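# Remove the blue snap-on lid from its jar

## Task

Get the blue snap-on lid off the jar it closes, tipping the lid off is allowed, without knocking that jar over. At the end that jar must stand on the mat with the lid lying apart from it, every other jar must be upright, and any jar that was closed must still be closed.

## Robot and tools

Robot: two arms, left_arm and right_arm, each with six joints and a gripper. Joint order for every arm, in rows and in result lists: waist, shoulder, elbow, wrist pitch, wrist yaw, wrist roll. Stated ranges (rad): waist -2.618 to 3.054, shoulder 0.000 to 3.142, elbow 0.000 to 3.142, wrist pitch -1.571 to 1.571, wrist yaw -1.571 to 1.571, wrist roll -2.094 to 2.094. Real ends can differ by up to 0.059 rad. Drives are cheap, with gear play and weaker torque from the elbow out.

Frames: the scene frame has its origin at table-top height, midway between the nominal bases, +z up, +x out over the table, left_arm on the +y side (not the image left). Calibrated bases: left_arm at (+0.030, +0.376, 0) m, quat_wxyz (+1.000, 0, 0, +0.007); right_arm at (+0.025, -0.246, 0) m, quat_wxyz (+1.000, 0, 0, -0.029). Each arm reports its end_effector_position (m) and end_effector_quat_wxyz in its own base frame; fixed cameras and the table use the scene frame. Reported hand poses can be off by a few cm. The gripper's fingers point along its +z and close along its y; the reported point sits between the pads, about 1 cm short of the tips.

Row format (shared by execute_actions and move): one flat list of 14 numbers, each in [-1, 1], covering both arms even if one stays still: left_arm's six joint values then its opening, then right_arm's six joints then its opening. Joint values are offsets, not poses, measured from the arm's Joint targets as they stand when the action or move begins (not from the previous row). Scale: 1.0 equals 2.224 rad for waist, shoulder and elbow, and 8.485 rad for the three wrist joints. Sending 0 for all joints re-commands the current targets. The opening is absolute: +1 fully open, -1 shut. Sending 0 for a gripper actually commands a half opening, so to leave it alone resend its current command (see Tool commands).

execute_actions: argument actions is a list of actions; each action is a list of up to 15 rows, one per 1/30 s step, the last row held for the remaining of its 15 steps (an action lasts 0.5 s). An empty list just reports state. cameras picks which images come back (omitted, null or ["all"] gives all; [] none). An action that would push a joint more than 0.059 rad outside its range is refused for both arms; a malformed action or a failing first action voids the whole call.

move: target is either one 14-number row or a list of up to 15 rows; every row's offsets count from the same starting Joint targets. All joints travel together, so grippers follow curves, without any obstacle avoidance. speed (rad/s, 0.01 to 12.57, default 0.5) caps the fastest joint; one value or one per target. blend (rad) rounds corners in a list. opening_speed (0.2 or more, scale units per second) ramps the gripper command; use a low value when closing on something fragile. blocking=false returns after about 0.5 s while the move continues. Paths take at least 0.5 s and are cut off past 10 s. A move's result adds a move: line such as done, off_target (resting more than 0.035 rad from target), moving, held or fault, and limits=held if steps were withheld. done does not prove contact or its absence.

wait: seconds from 0 to 10; arms hold their last command, a running move keeps going. stop: brakes a running move (needs some room). zoom_image: camera is cam_high, cam_low, cam_left_wrist or cam_right_wrist; region is [x0, y0, x1, y1] pixels on that camera's last image, at most 504 by 504; all images are 672x504. finished_scene: ends the scene for good; scene may be 1 or left out.

Result lines: Joint positions and Joint velocities per arm (six joints in rad and rad/s, then finger gap in m, 0.094 when fully open); velocities may read within noise. Joint targets are the base for your next offsets. grip_measured is the opening on the command scale; it can read a few mm off and keeps following the command even after contact, so it does not reveal a touch. grip_effort_nm is motor effort (negative closing), not pad force. Joint torques include the arm's weight; joints 1-3 wrap at ±28 N m. "joint sent to its limit" and "joint command not followed" (clearance check altered targets) may appear. Tool commands shows each gripper's current command.

Motion limits: each joint target may lead the measured angle by at most 0.339 rad (big three) or 2.2 rad (wrist); targets that would shift a gripper over 200 mm are scaled back, so large moves need several actions. Tiny turns may not start.

Cautions: do not drop or fling things, slam, or shove hard; anything falling off the table fails the job. Never let the grippers clamp or strike the other arm; that can end the scene. If an arm is pressing on something or has been dragged, command its targets back beyond its measured positions. Holding loads, stretching out or pushing at unreachable poses heats motors: MOTOR HOT at 75 °C, a fold-up fault at 90 °C, collapse at 100 °C. Objects may occasionally be nudged by outside pushes. Thinking time lets the scene run, and any running move continues meanwhile.

Each tool is called after ">>>" in YAML: its name, and indented under it one key for each argument.

## Session

>>> execute_actions:
  actions: []

Scene clock: 0.00 s.
left_arm: end_effector_position=(+0.4128, -0.0073, +0.0960) grip_measured=+1.000 grip_effort_nm=n/a end_effector_quat_wxyz=(+0.571, -0.002, +0.821, +0.000) | right_arm: end_effector_position=(+0.4078, -0.0065, +0.0954) grip_measured=+1.000 grip_effort_nm=n/a end_effector_quat_wxyz=(+0.554, +0.026, +0.832, +0.020)
Joint positions: left_arm=[-0.035 1.594 0.439 0.799 -0.036 -0.016 0.094] | right_arm=[-0.034 1.549 0.448 0.705 -0.036 0.053 0.094]
Joint velocities: within noise
Joint torques (N m): no reading
Motor temperatures (°C): left_arm=[36 47 47 51 34 28 33] | right_arm=[28 48 45 46 30 36 33]
Heat: left arm: 51 °C; right arm: 48 °C.
Joint targets: left_arm=[-0.030 1.574 0.458 0.825 -0.041 -0.021] | right_arm=[-0.029 1.536 0.460 0.709 -0.042 0.049]
Tool commands: left_gripper/opening=+1.0 right_gripper/opening=+1.0

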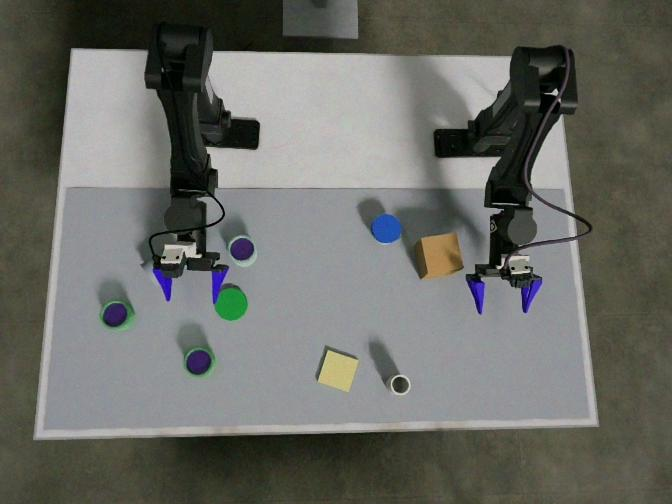

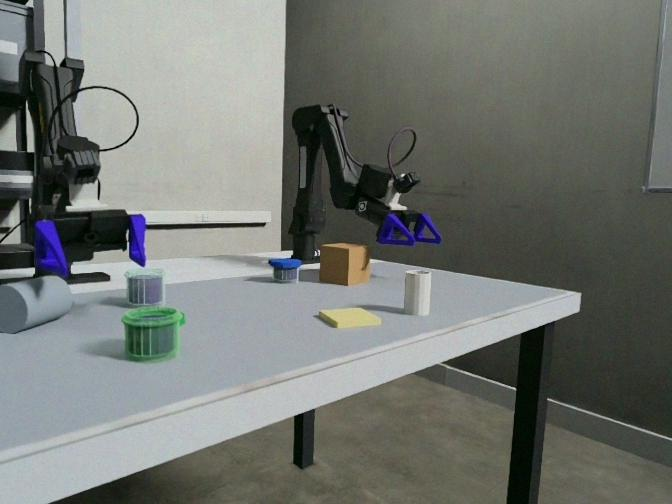

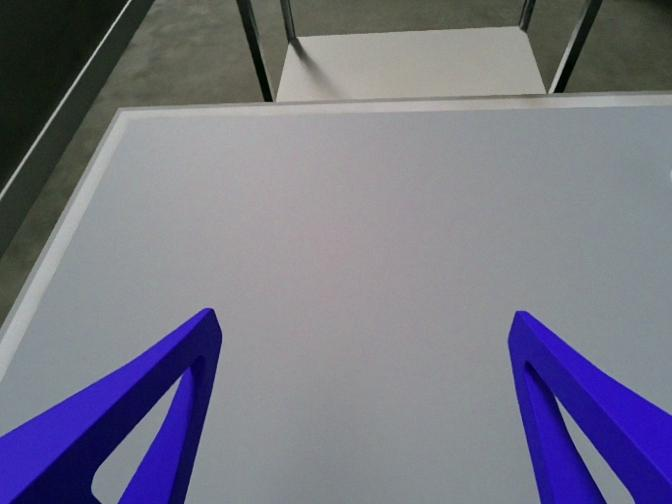

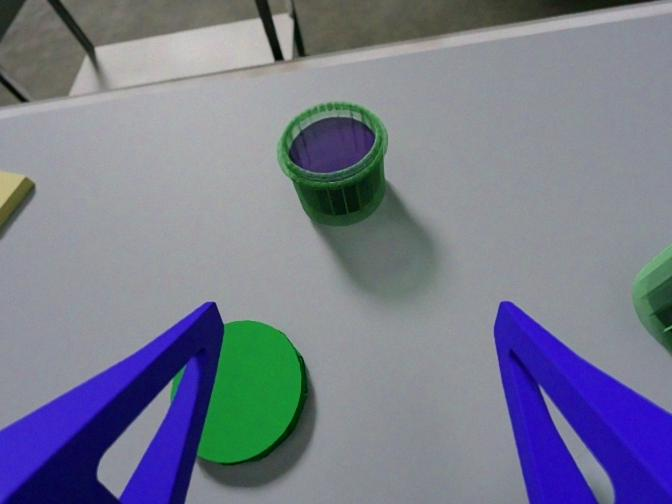

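>>> zoom_image:
  camera: "cam_low"
  region: [230, 220, 400, 320]

>>> zoom_image:
  camera: "cam_high"
  region: [320, 180, 500, 310]

>>> zoom_image:
  camera: "cam_low"
  region: [0, 200, 230, 380]

>>> zoom_image:
  camera: "cam_high"
  region: [80, 200, 280, 400]

Scaled by 2.965 from the camera's 672x504 image, which has a finer 960x720 frame.

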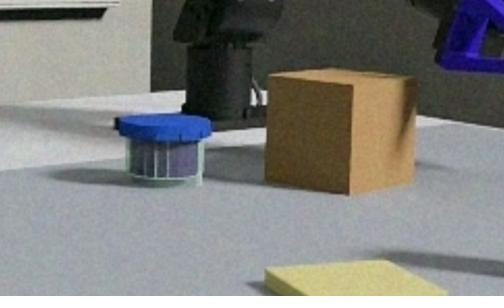

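Scaled by 2.800 from the camera's 672x504 image, which has a finer 960x720 frame.

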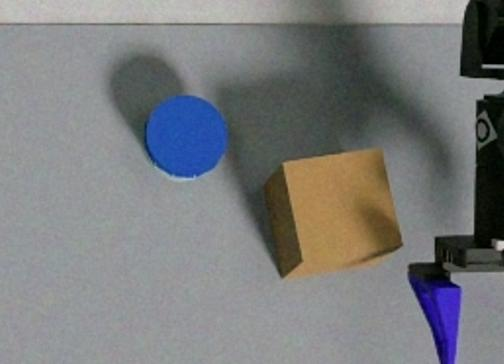

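Scaled by 2.191 from the camera's 672x504 image, which has a finer 960x720 frame.

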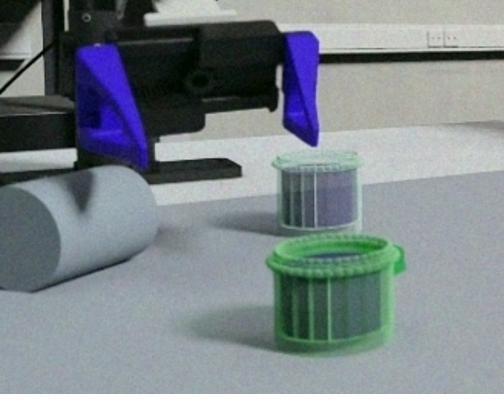

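Scaled by 2.520 from the camera's 672x504 image, which has a finer 960x720 frame.

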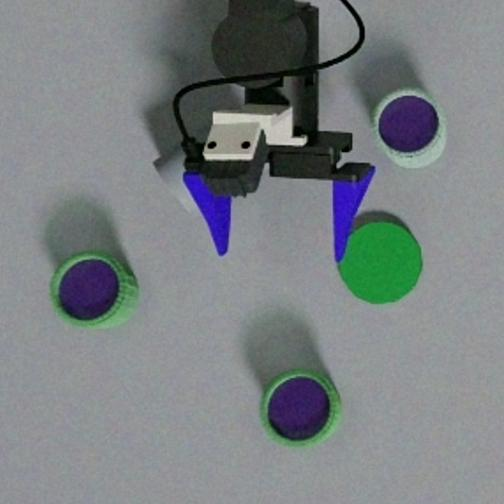

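>>> move:
  target:
    - [0,-0.0346,0.4047,-0.2341,0.0048,0.0025,1,0,-0.0665,0.0454,-0.0450,0.005,-0.0058,1]
    - [-0.3228,-0.0346,0.4047,-0.2341,0.0048,0.0025,1,0.4694,-0.0665,0.0454,-0.0450,0.005,-0.0058,1]
  speed: 1.0
  blend: 0.1

Scene clock: 9.20 s.
left_arm: end_effector_position=(+0.2281, -0.2138, +0.1444) grip_measured=+1.000 grip_effort_nm=-0.012 end_effector_quat_wxyz=(+0.095, +0.365, +0.925, -0.038) | right_arm: end_effector_position=(+0.2057, +0.3382, +0.1025) grip_measured=+1.000 grip_effort_nm=-0.022 end_effector_quat_wxyz=(+0.434, -0.419, +0.758, +0.250)
Joint positions: left_arm=[-0.756 1.534 1.315 -1.148 0 -0.005 0.094] | right_arm=[1.018 1.418 0.526 0.371 -0.009 0.013 0.094]
Joint velocities: within noise
Joint torques (N m): left_arm=[0.21 -7.47 9.11 0.4 0.03 0.1] | right_arm=[0.2 -6.78 8.58 1.55 -0.05 -0.11]
Motor temperatures (°C): left_arm=[36 47 47 52 34 28 33] | right_arm=[28 49 46 47 30 36 32]
Heat: left arm: 52 °C; right arm: 49 °C.
Joint targets: left_arm=[-0.748 1.497 1.358 -1.161 -0.001 0.000] | right_arm=[1.015 1.389 0.561 0.328 0.001 -0.001]
move: off_target (left_arm, right_arm); left_arm: the elbow is farthest, 0.044 rad from its target; right_arm: the wrist pitch is farthest, 0.043 rad from its target

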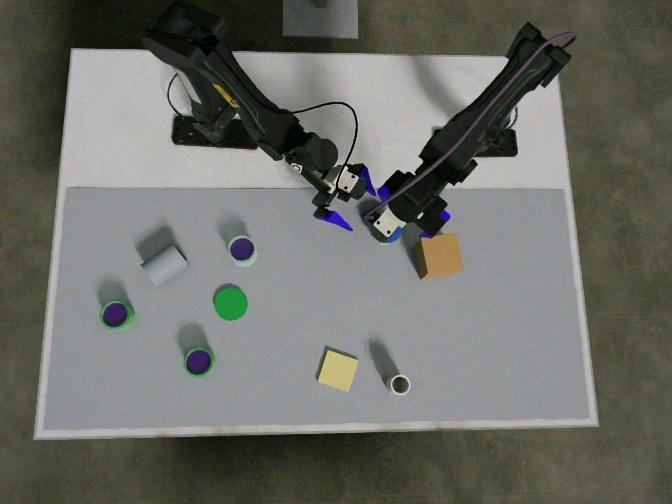

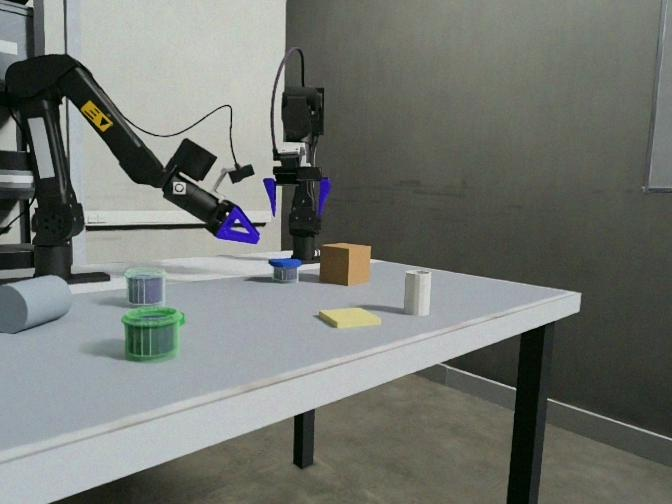

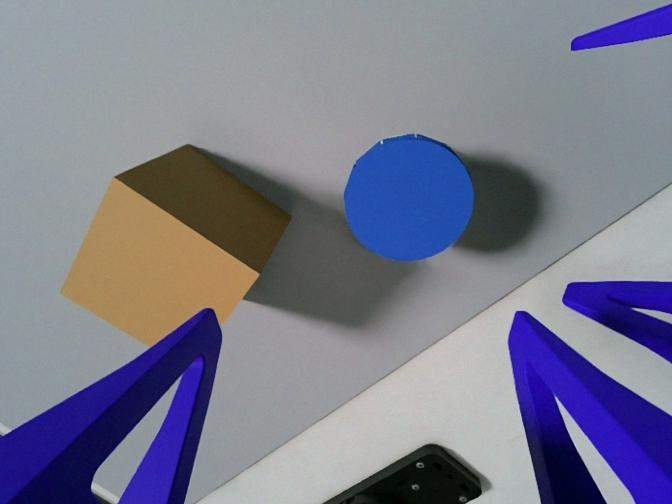

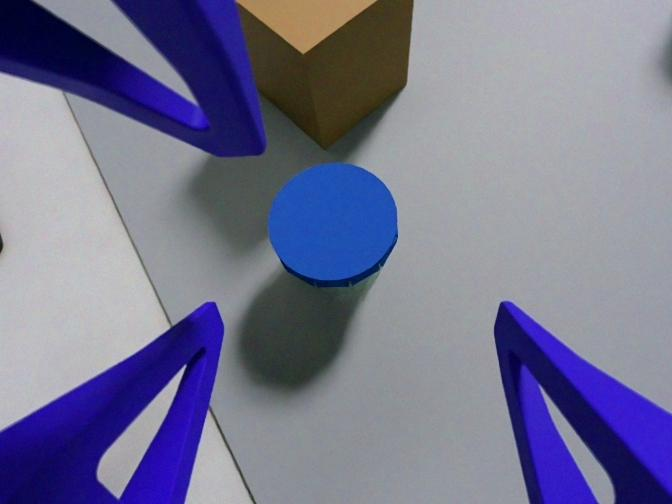

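>>> move:
  target:
    - [-0.0324,-0.2716,-0.3485,0.0791,0,0,1,0,0,0,0,0,0,1]
    - [-0.0324,-0.2716,-0.3485,0.0791,0,0,1,0.009,0.2073,-0.1331,0.1034,0,0,1]
  speed: 0.8
  blend: 0.05

Scene clock: 16.67 s.
left_arm: end_effector_position=(+0.1838, -0.1890, +0.1088) grip_measured=+1.000 grip_effort_nm=-0.017 end_effector_quat_wxyz=(+0.301, +0.369, +0.871, -0.125) | right_arm: end_effector_position=(+0.1946, +0.3215, +0.0237) grip_measured=+1.000 grip_effort_nm=-0.012 end_effector_quat_wxyz=(+0.469, -0.409, +0.736, +0.267)
Joint positions: left_arm=[-0.809 0.917 0.583 -0.572 -0.008 -0.005 0.094] | right_arm=[1.023 1.843 0.268 1.144 -0.003 0.009 0.094]
Joint velocities: within noise
Joint torques (N m): left_arm=[-0.44 -2.22 6.35 2.38 0.03 0.1] | right_arm=[0.87 -4.36 2.11 2.73 0 -0.04]
Motor temperatures (°C): left_arm=[35 47 47 52 34 28 33] | right_arm=[28 49 46 47 30 35 32]
Heat: left arm: 52 °C; right arm: 49 °C.
Joint targets: left_arm=[-0.820 0.893 0.583 -0.490 -0.001 0.000] | right_arm=[1.035 1.850 0.265 1.205 0.001 -0.001]
move: off_target (left_arm, right_arm); left_arm: the wrist pitch is farthest, 0.083 rad from its target; right_arm: the wrist pitch is farthest, 0.062 rad from its target

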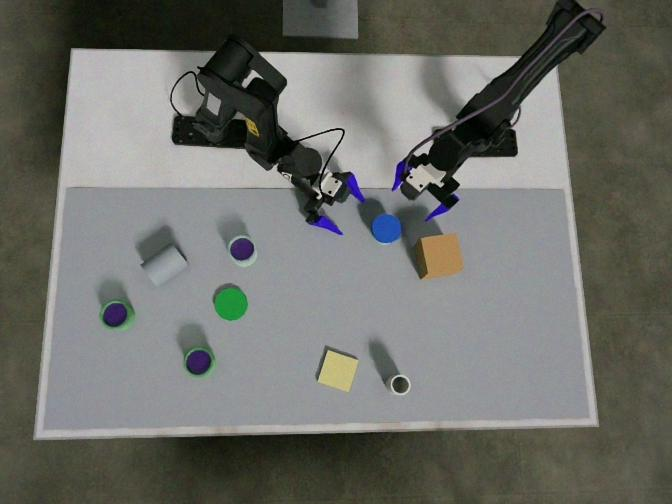

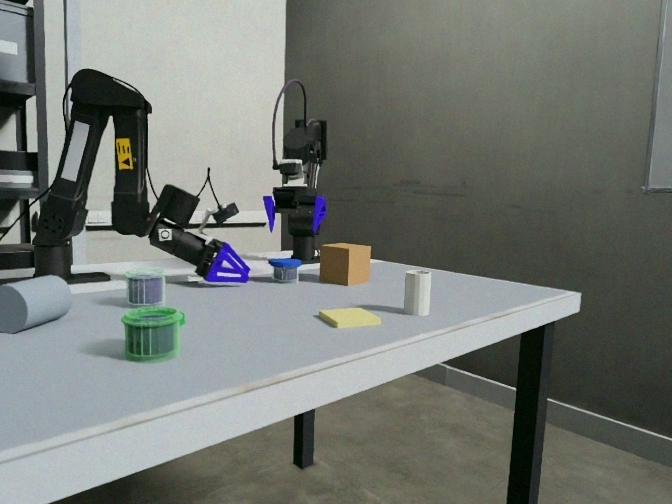

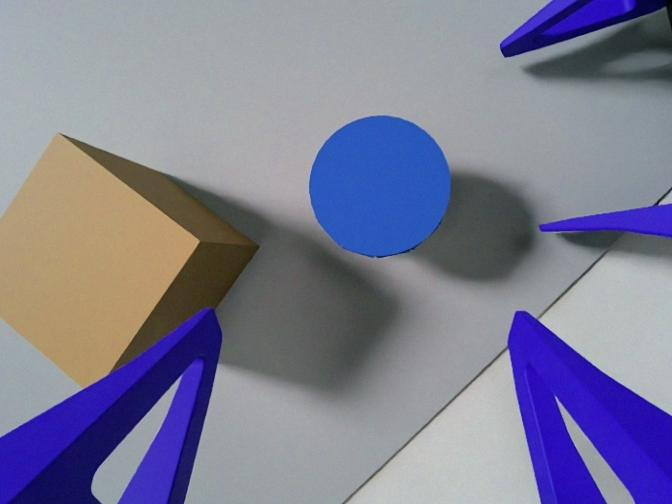

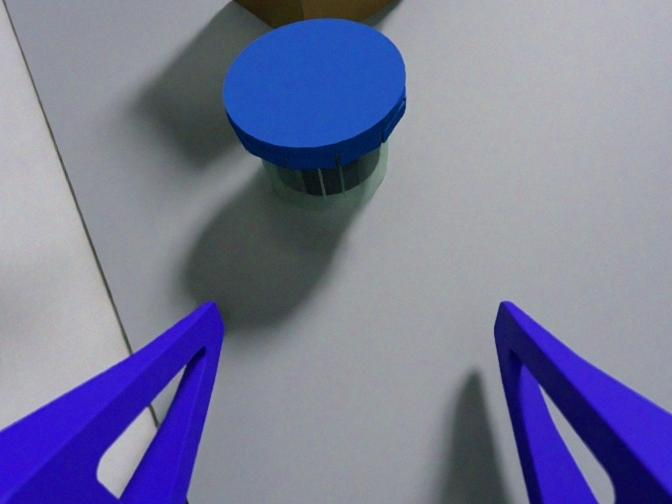

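>>> move:
  target: [0,0,0,0,0,0,1,0.013,0.0742,0.1043,-0.0041,0,0,1]
  speed: 0.3

>>> zoom_image:
  camera: "cam_low"
  region: [200, 180, 380, 310]

Scene clock: 18.70 s.
left_arm: end_effector_position=(+0.1838, -0.1890, +0.1088) grip_measured=+1.000 grip_effort_nm=-0.012 end_effector_quat_wxyz=(+0.301, +0.369, +0.871, -0.125) | right_arm: end_effector_position=(+0.2137, +0.3753, +0.0235) grip_measured=+1.000 grip_effort_nm=-0.017 end_effector_quat_wxyz=(+0.484, -0.412, +0.718, +0.283)
Joint positions: left_arm=[-0.809 0.917 0.583 -0.572 -0.008 -0.005 0.094] | right_arm=[1.052 2.004 0.475 1.148 0.002 0.009 0.094]
Joint velocities: within noise
Joint torques (N m): left_arm=[-0.44 -2.24 6.39 2.37 0.03 0.08] | right_arm=[0.39 -5.93 4.33 2.28 0.06 -0.05]
Motor temperatures (°C): left_arm=[35 47 47 52 34 28 33] | right_arm=[28 49 46 48 30 35 32]
Heat: left arm: 52 °C; right arm: 49 °C.
Joint targets: left_arm=[-0.820 0.893 0.583 -0.490 -0.001 0.000] | right_arm=[1.064 2.015 0.497 1.170 0.001 -0.001]
move: off_target (left_arm); left_arm: the wrist pitch is farthest, 0.082 rad from its target

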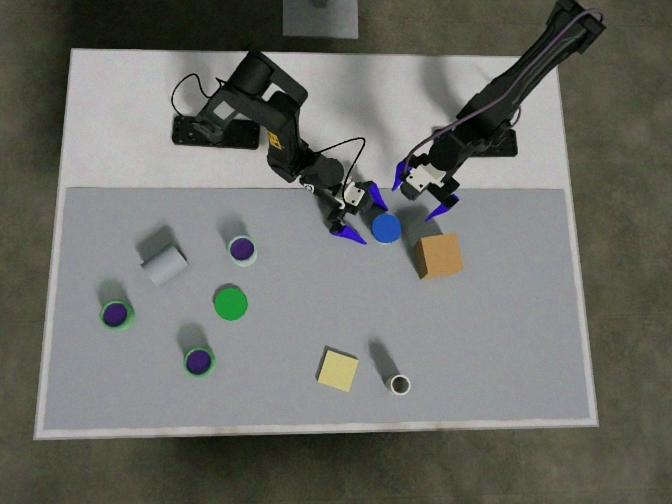

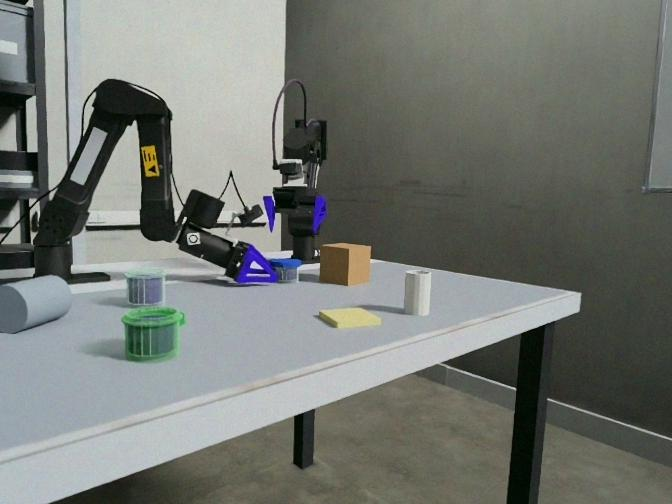

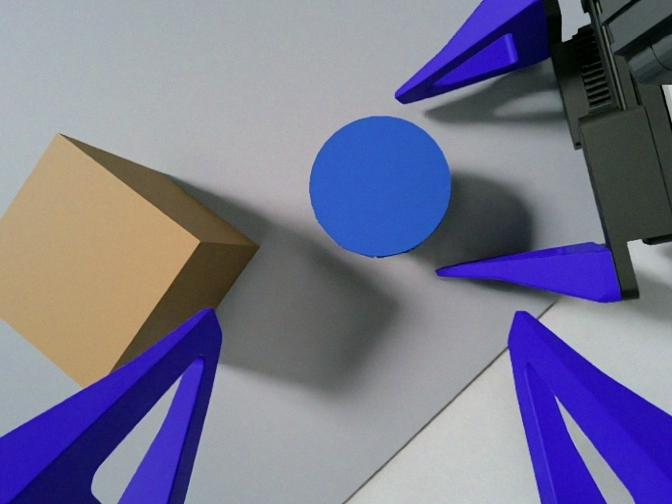

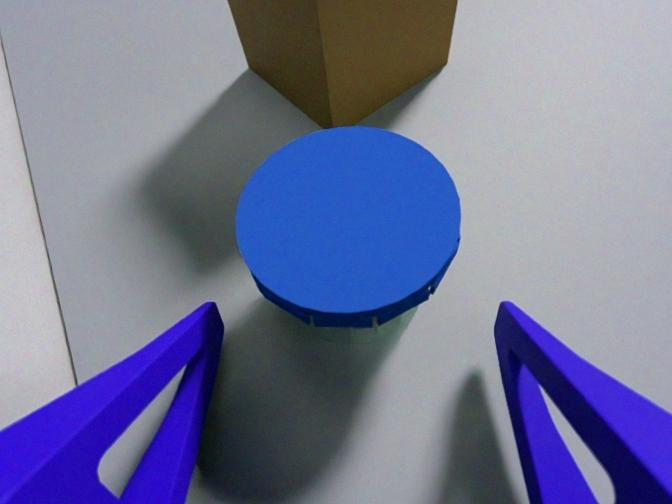

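Scaled by 2.800 from the camera's 672x504 image, which has a finer 960x720 frame.

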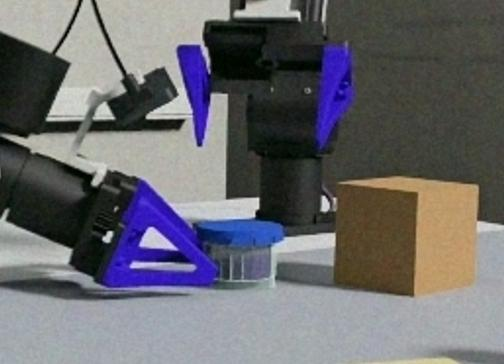

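>>> move:
  target: [0,0,0,0,0,0,1,0.0036,0.0241,0.0520,-0.0072,0,0,1]
  speed: 0.3

>>> zoom_image:
  camera: "cam_low"
  region: [220, 220, 340, 300]

Scene clock: 20.63 s.
left_arm: end_effector_position=(+0.1838, -0.1890, +0.1088) grip_measured=+1.000 grip_effort_nm=-0.012 end_effector_quat_wxyz=(+0.301, +0.369, +0.871, -0.125) | right_arm: end_effector_position=(+0.2269, +0.4050, +0.0372) grip_measured=+1.000 grip_effort_nm=-0.017 end_effector_quat_wxyz=(+0.505, -0.405, +0.702, +0.298)
Joint positions: left_arm=[-0.809 0.917 0.583 -0.572 -0.008 -0.005 0.094] | right_arm=[1.059 2.055 0.589 1.148 0.004 0.01 0.094]
Joint velocities: within noise
Joint torques (N m): left_arm=[-0.46 -2.3 6.37 2.36 0.05 0.08] | right_arm=[0.53 -6.49 5.15 1.68 0.06 -0.11]
Motor temperatures (°C): left_arm=[35 47 47 53 34 28 33] | right_arm=[28 49 46 48 30 35 32]
Heat: left arm: 53 °C; right arm: 49 °C.
Joint targets: left_arm=[-0.820 0.893 0.583 -0.490 -0.001 0.000] | right_arm=[1.072 2.068 0.613 1.109 0.001 -0.001]
move: off_target (left_arm, right_arm); left_arm: the wrist pitch is farthest, 0.082 rad from its target; right_arm: the wrist pitch is farthest, 0.039 rad from its target

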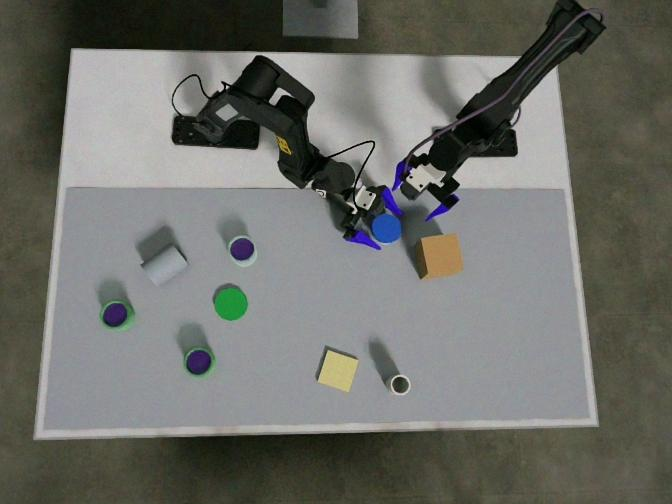

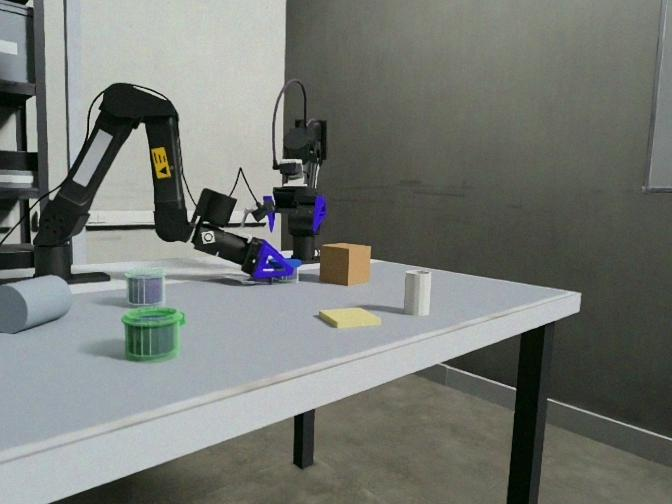

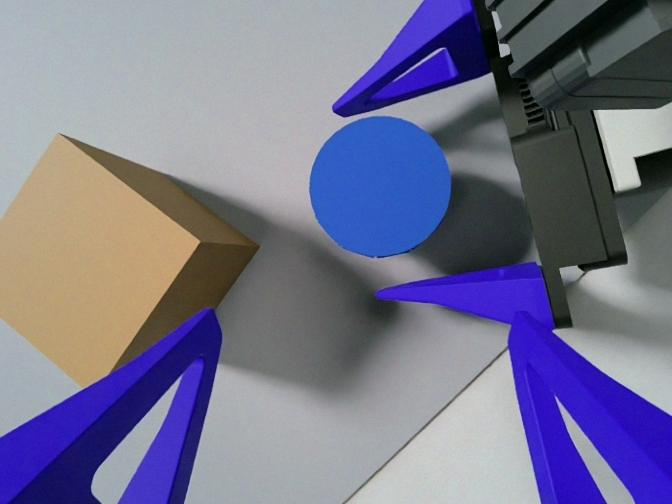

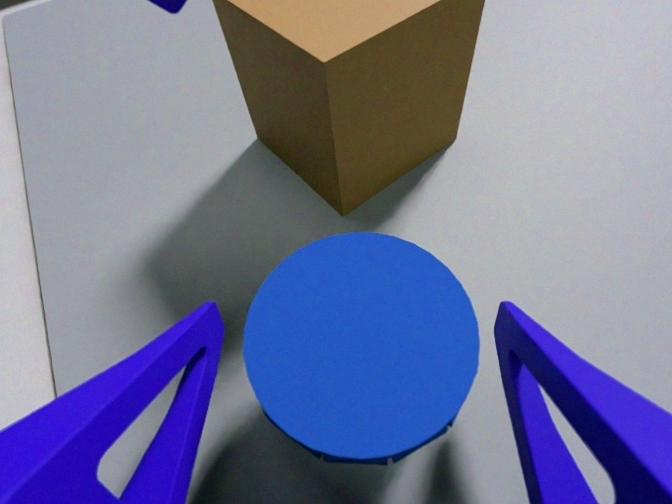

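Scaled by 4.200 from the camera's 672x504 image, which has a finer 960x720 frame.

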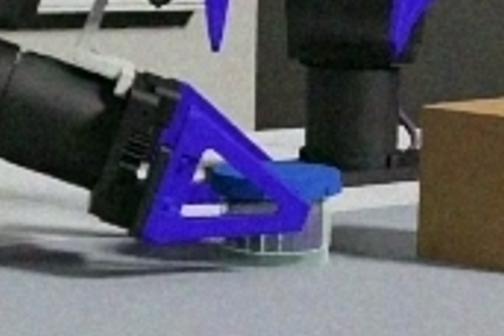

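>>> move:
  target: [0,0,0,0,0,0,1,0,0,0,-0.007,0,0,1]
  speed: 0.3

>>> zoom_image:
  camera: "cam_low"
  region: [220, 220, 340, 300]

Scene clock: 22.03 s.
left_arm: end_effector_position=(+0.1838, -0.1890, +0.1088) grip_measured=+1.000 grip_effort_nm=-0.012 end_effector_quat_wxyz=(+0.301, +0.369, +0.871, -0.125) | right_arm: end_effector_position=(+0.2248, +0.4012, +0.0250) grip_measured=+1.000 grip_effort_nm=-0.017 end_effector_quat_wxyz=(+0.487, -0.412, +0.715, +0.287)
Joint positions: left_arm=[-0.809 0.917 0.583 -0.572 -0.008 -0.005 0.094] | right_arm=[1.059 2.055 0.589 1.096 0.004 0.01 0.094]
Joint velocities: within noise
Joint torques (N m): left_arm=[-0.5 -2.15 6.31 2.34 0.06 0.09] | right_arm=[0.54 -6.5 5.04 1.6 0.05 -0.16]
Motor temperatures (°C): left_arm=[35 47 47 53 34 28 33] | right_arm=[28 49 46 47 30 35 32]
Heat: left arm: 53 °C; right arm: 49 °C.
Joint targets: left_arm=[-0.820 0.893 0.583 -0.490 -0.001 0.000] | right_arm=[1.072 2.068 0.613 1.050 0.001 -0.001]
move: off_target (left_arm, right_arm); left_arm: the wrist pitch is farthest, 0.082 rad from its target; right_arm: the wrist pitch is farthest, 0.047 rad from its target

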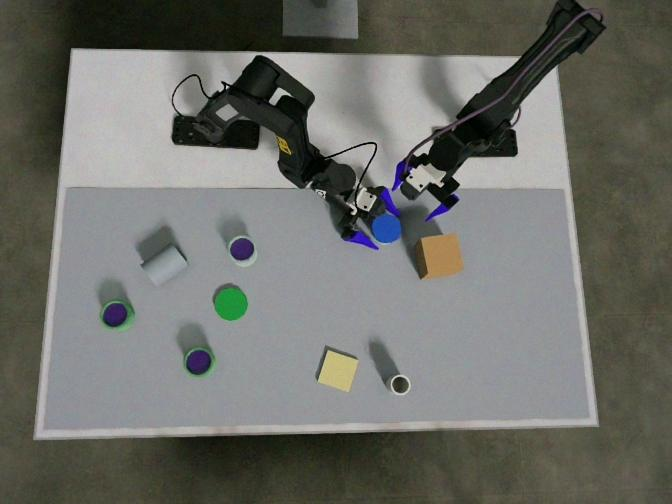

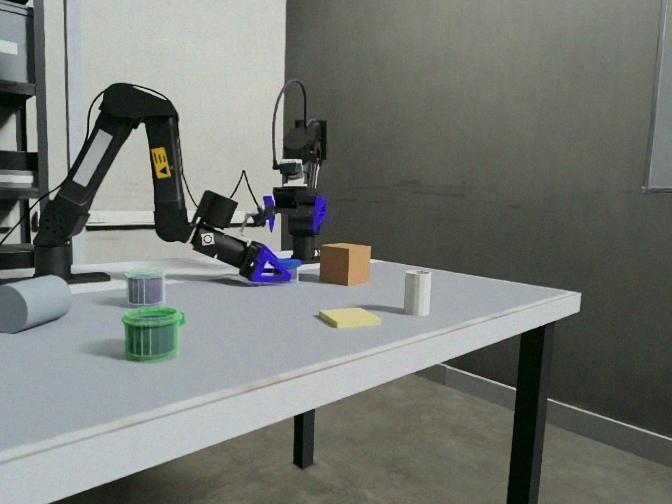

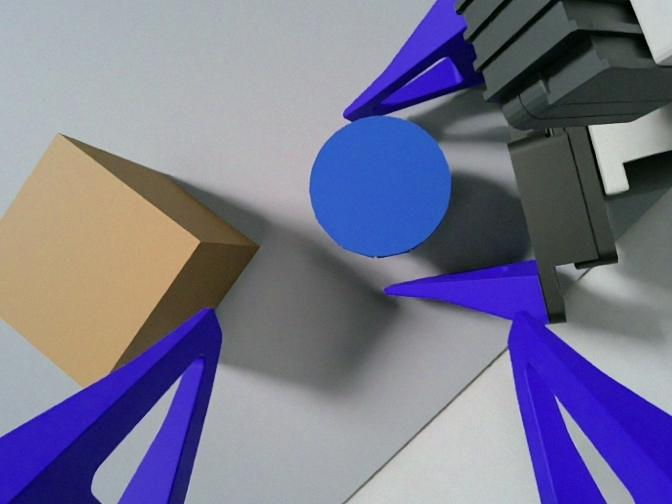

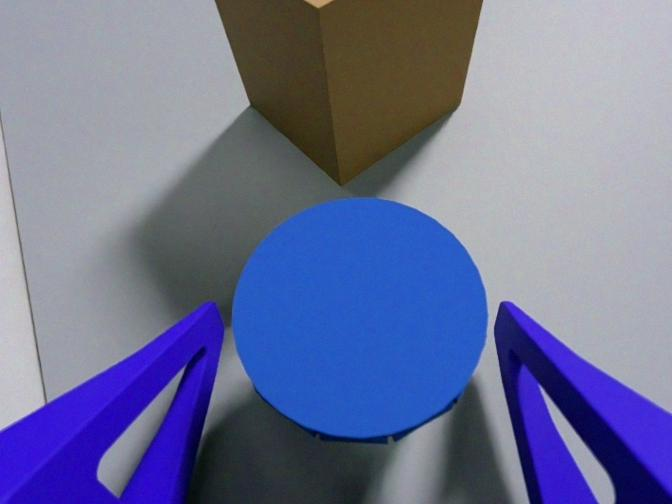

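Scaled by 4.200 from the camera's 672x504 image, which has a finer 960x720 frame.

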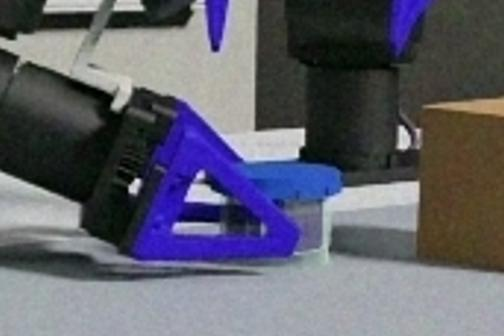

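>>> move:
  target: [0,0,0,0,0,0,1,0,0,0,0,0,0,0.0]
  opening_speed: 0.6

>>> zoom_image:
  camera: "cam_low"
  region: [220, 220, 340, 300]

Scene clock: 24.27 s.
left_arm: end_effector_position=(+0.1838, -0.1890, +0.1088) grip_measured=+1.000 grip_effort_nm=-0.012 end_effector_quat_wxyz=(+0.301, +0.369, +0.871, -0.125) | right_arm: end_effector_position=(+0.2260, +0.4000, +0.0236) grip_measured=+0.302 grip_effort_nm=-1.043 end_effector_quat_wxyz=(+0.488, -0.414, +0.715, +0.281)
Joint positions: left_arm=[-0.809 0.917 0.583 -0.572 -0.008 -0.005 0.094] | right_arm=[1.059 2.056 0.589 1.093 0.013 0.003 0.061]
Joint velocities: within noise
Joint torques (N m): left_arm=[-0.43 -2.25 6.27 2.36 0.04 0.08] | right_arm=[0.51 -6.65 4.83 1.62 -0.06 -0.07]
Motor temperatures (°C): left_arm=[35 47 47 53 34 28 33] | right_arm=[28 49 46 47 30 35 32]
Heat: left arm: 53 °C; right arm: 49 °C.
Joint targets: left_arm=[-0.820 0.893 0.583 -0.490 -0.001 0.000] | right_arm=[1.072 2.068 0.613 1.050 0.001 -0.001]
move: off_target (left_arm, right_arm); left_arm: the wrist pitch is farthest, 0.082 rad from its target; right_arm: the wrist pitch is farthest, 0.043 rad from its target

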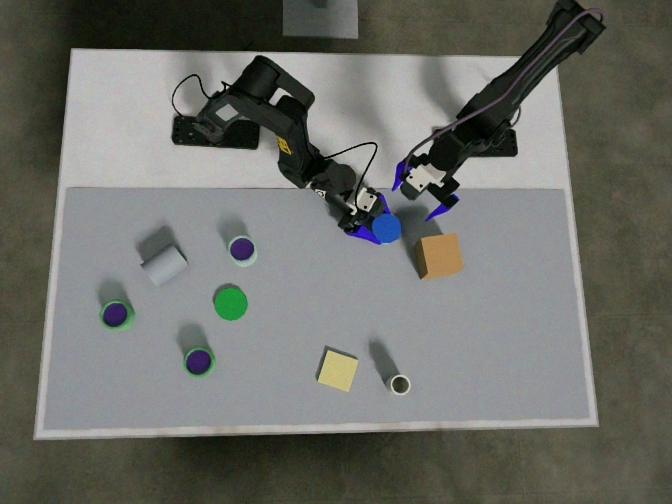

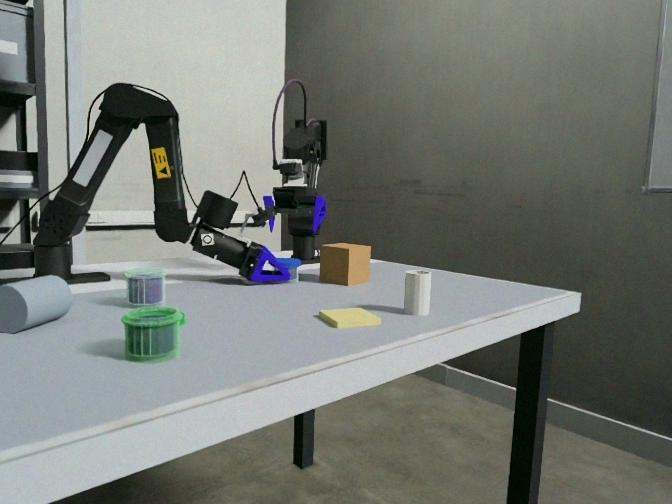

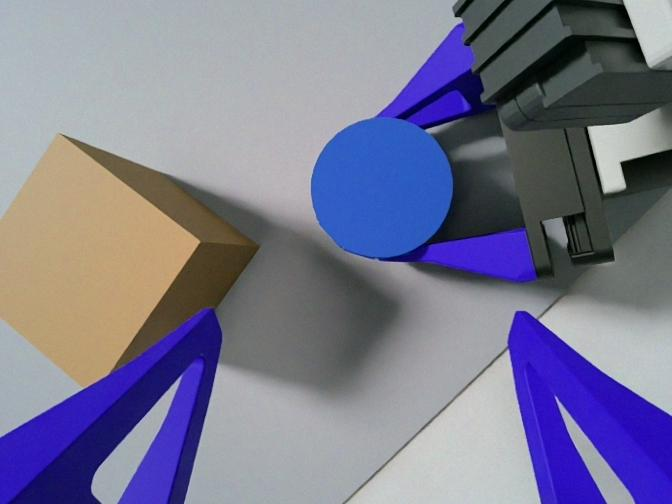

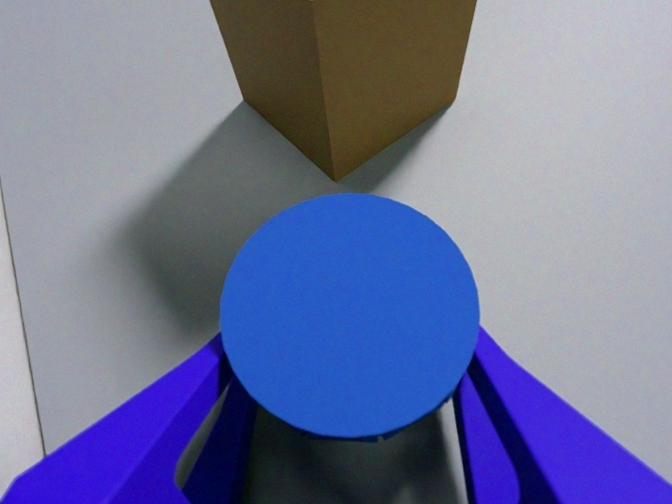

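Scaled by 4.200 from the camera's 672x504 image, which has a finer 960x720 frame.

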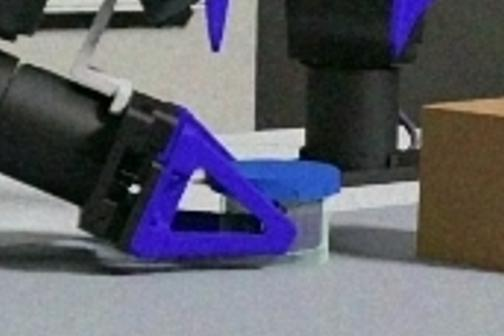

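>>> move:
  target: [-0.0162,0.1695,0.0683,0.0259,0,0,0.72,0,0,0,0,0,0,0.0]
  speed: 0.5

>>> zoom_image:
  camera: "cam_low"
  region: [200, 180, 380, 310]

Scene clock: 27.07 s.
left_arm: end_effector_position=(+0.2171, -0.2408, +0.0821) grip_measured=+0.722 grip_effort_nm=-0.110 end_effector_quat_wxyz=(+0.279, +0.388, +0.870, -0.121) | right_arm: end_effector_position=(+0.2262, +0.3999, +0.0236) grip_measured=+0.302 grip_effort_nm=-1.043 end_effector_quat_wxyz=(+0.489, -0.413, +0.716, +0.280)
Joint positions: left_arm=[-0.845 1.276 0.686 -0.362 -0.01 -0.003 0.081] | right_arm=[1.059 2.056 0.589 1.093 0.014 0.003 0.061]
Joint velocities: within noise
Joint torques (N m): left_arm=[-0.53 -3.22 9.99 2.42 0.04 0.09] | right_arm=[0.61 -6.53 5 1.57 -0.12 -0.09]
Motor temperatures (°C): left_arm=[35 46 47 54 33 28 33] | right_arm=[28 49 45 47 30 35 32]
Heat: left arm: 54 °C; right arm: 49 °C.
Joint targets: left_arm=[-0.856 1.270 0.735 -0.270 -0.001 0.000] | right_arm=[1.072 2.068 0.613 1.050 0.001 -0.001]
move: off_target (left_arm, right_arm); left_arm: the wrist pitch is farthest, 0.092 rad from its target; right_arm: the wrist pitch is farthest, 0.043 rad from its target

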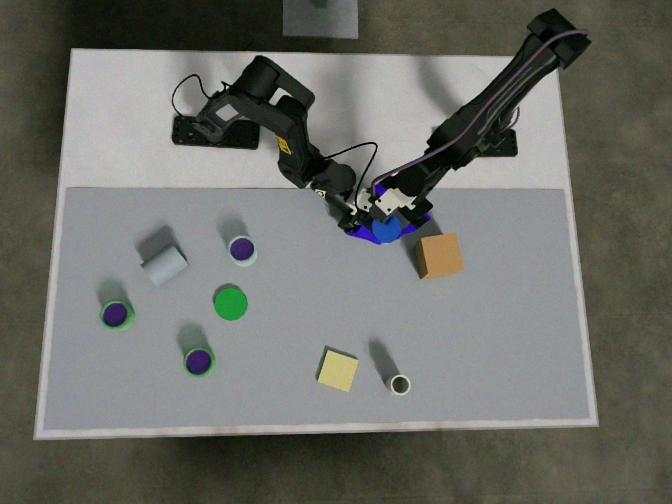

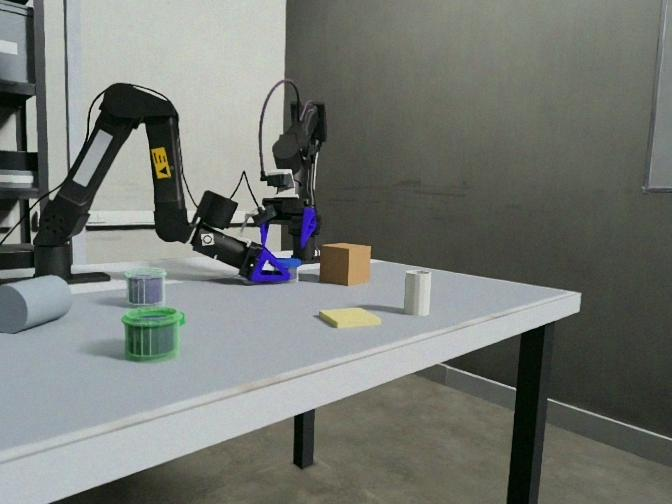

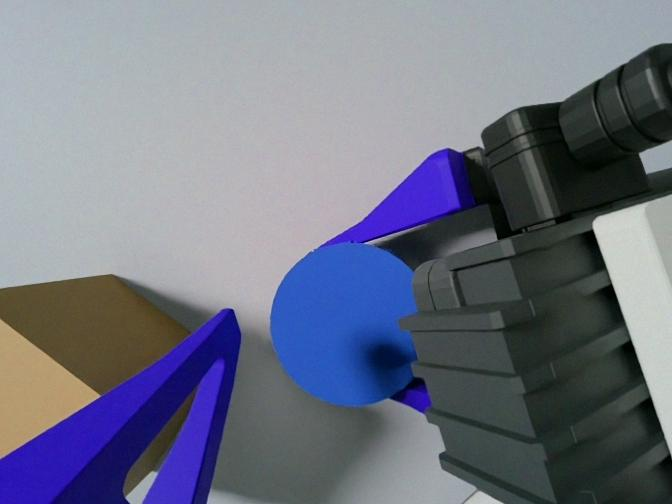

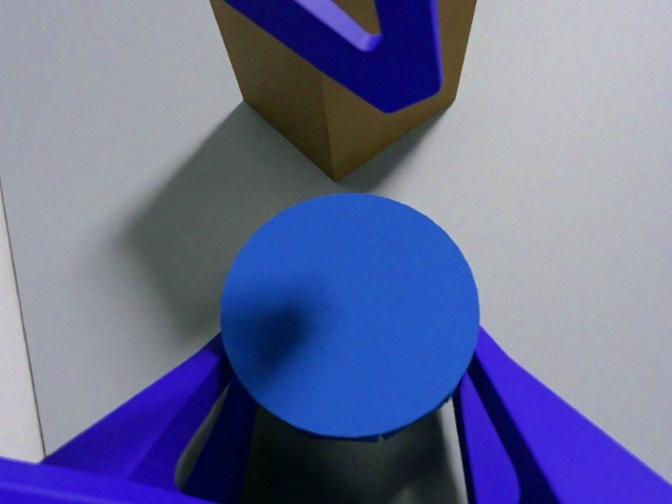

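Scaled by 2.800 from the camera's 672x504 image, which has a finer 960x720 frame.

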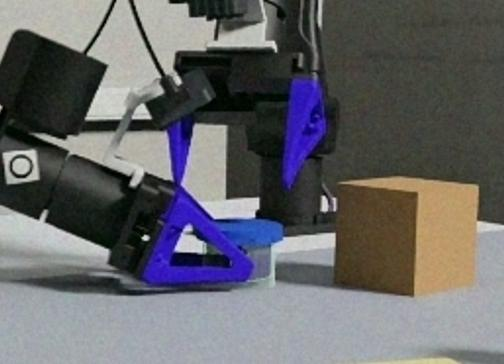

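>>> move:
  target:
    - [0.0162,-0.1695,-0.0683,-0.0259,0,0,0.72,0,0,0,0,0,0,0.0]
    - [0.0162,-0.1695,-0.0683,-0.0259,0,-0.2062,0.85,0,0,0,0,0,0,0.0]
    - [0.0076,0.2383,0.3979,-0.1237,0,-0.2062,0.85,0,0,0,0,0,0,0.0]
  speed: [0.6,1.2,0.6]

>>> zoom_image:
  camera: "cam_low"
  region: [200, 180, 380, 310]

Scene clock: 35.47 s.
left_arm: end_effector_position=(+0.2311, -0.2543, +0.1303) grip_measured=+0.848 grip_effort_nm=0.081 end_effector_quat_wxyz=(+0.002, -0.439, +0.898, -0.022) | right_arm: end_effector_position=(+0.2262, +0.3999, +0.0236) grip_measured=+0.301 grip_effort_nm=-1.038 end_effector_quat_wxyz=(+0.489, -0.414, +0.715, +0.280)
Joint positions: left_arm=[-0.832 1.802 1.574 -1.298 0.009 -1.741 0.087] | right_arm=[1.059 2.056 0.589 1.093 0.014 0.001 0.061]
Joint velocities: within noise
Joint torques (N m): left_arm=[-0.31 -6.74 9.14 -0.05 -0.01 -0.06] | right_arm=[0.57 -6.75 5.19 1.69 -0.07 -0.07]
Motor temperatures (°C): left_arm=[35 46 47 52 33 28 32] | right_arm=[28 48 45 46 30 35 33]
Heat: left arm: 52 °C; right arm: 48 °C.
Joint targets: left_arm=[-0.840 1.800 1.620 -1.320 -0.001 -1.749] | right_arm=[1.072 2.068 0.613 1.050 0.001 -0.001]
move: off_target (left_arm, right_arm); left_arm: the elbow is farthest, 0.046 rad from its target; right_arm: the wrist pitch is farthest, 0.043 rad from its target

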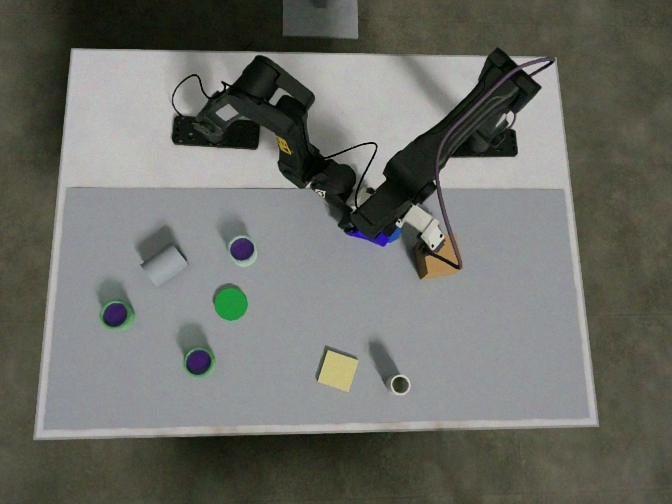

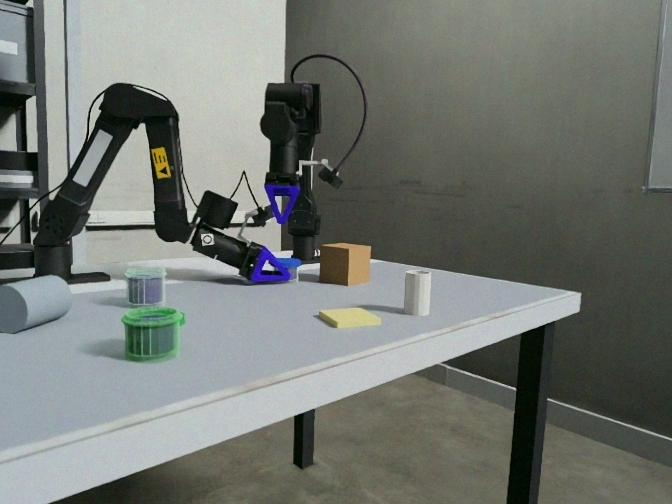

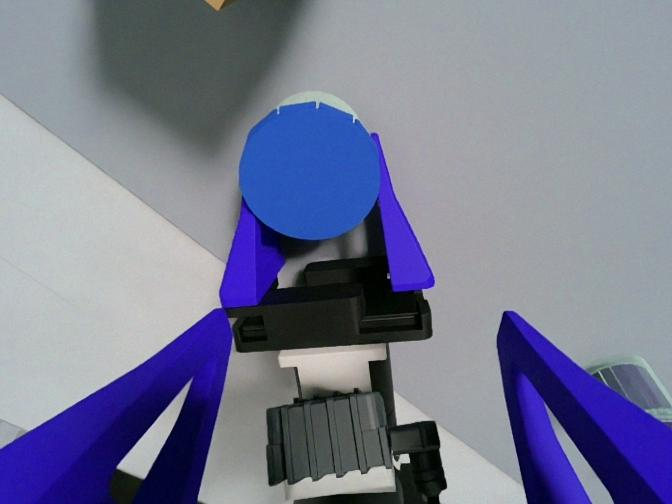

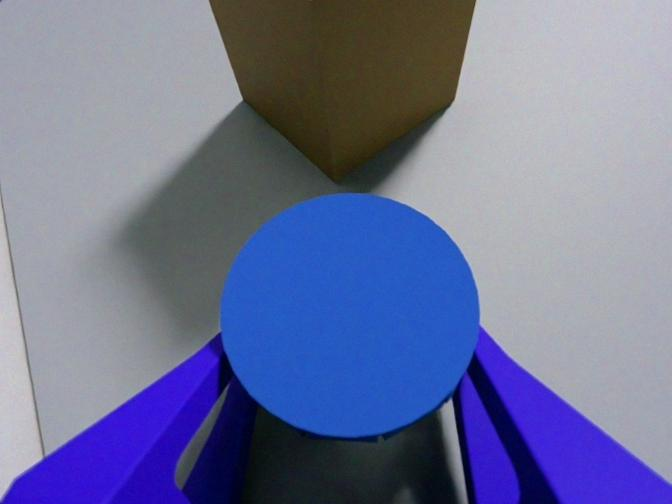

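Scaled by 2.800 from the camera's 672x504 image, which has a finer 960x720 frame.

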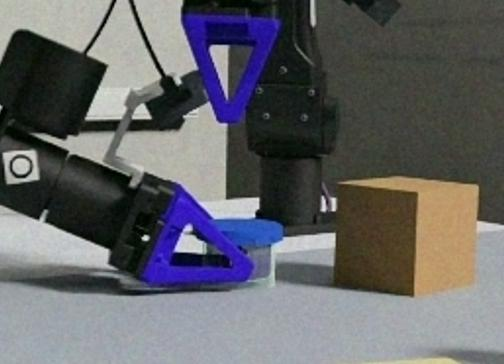

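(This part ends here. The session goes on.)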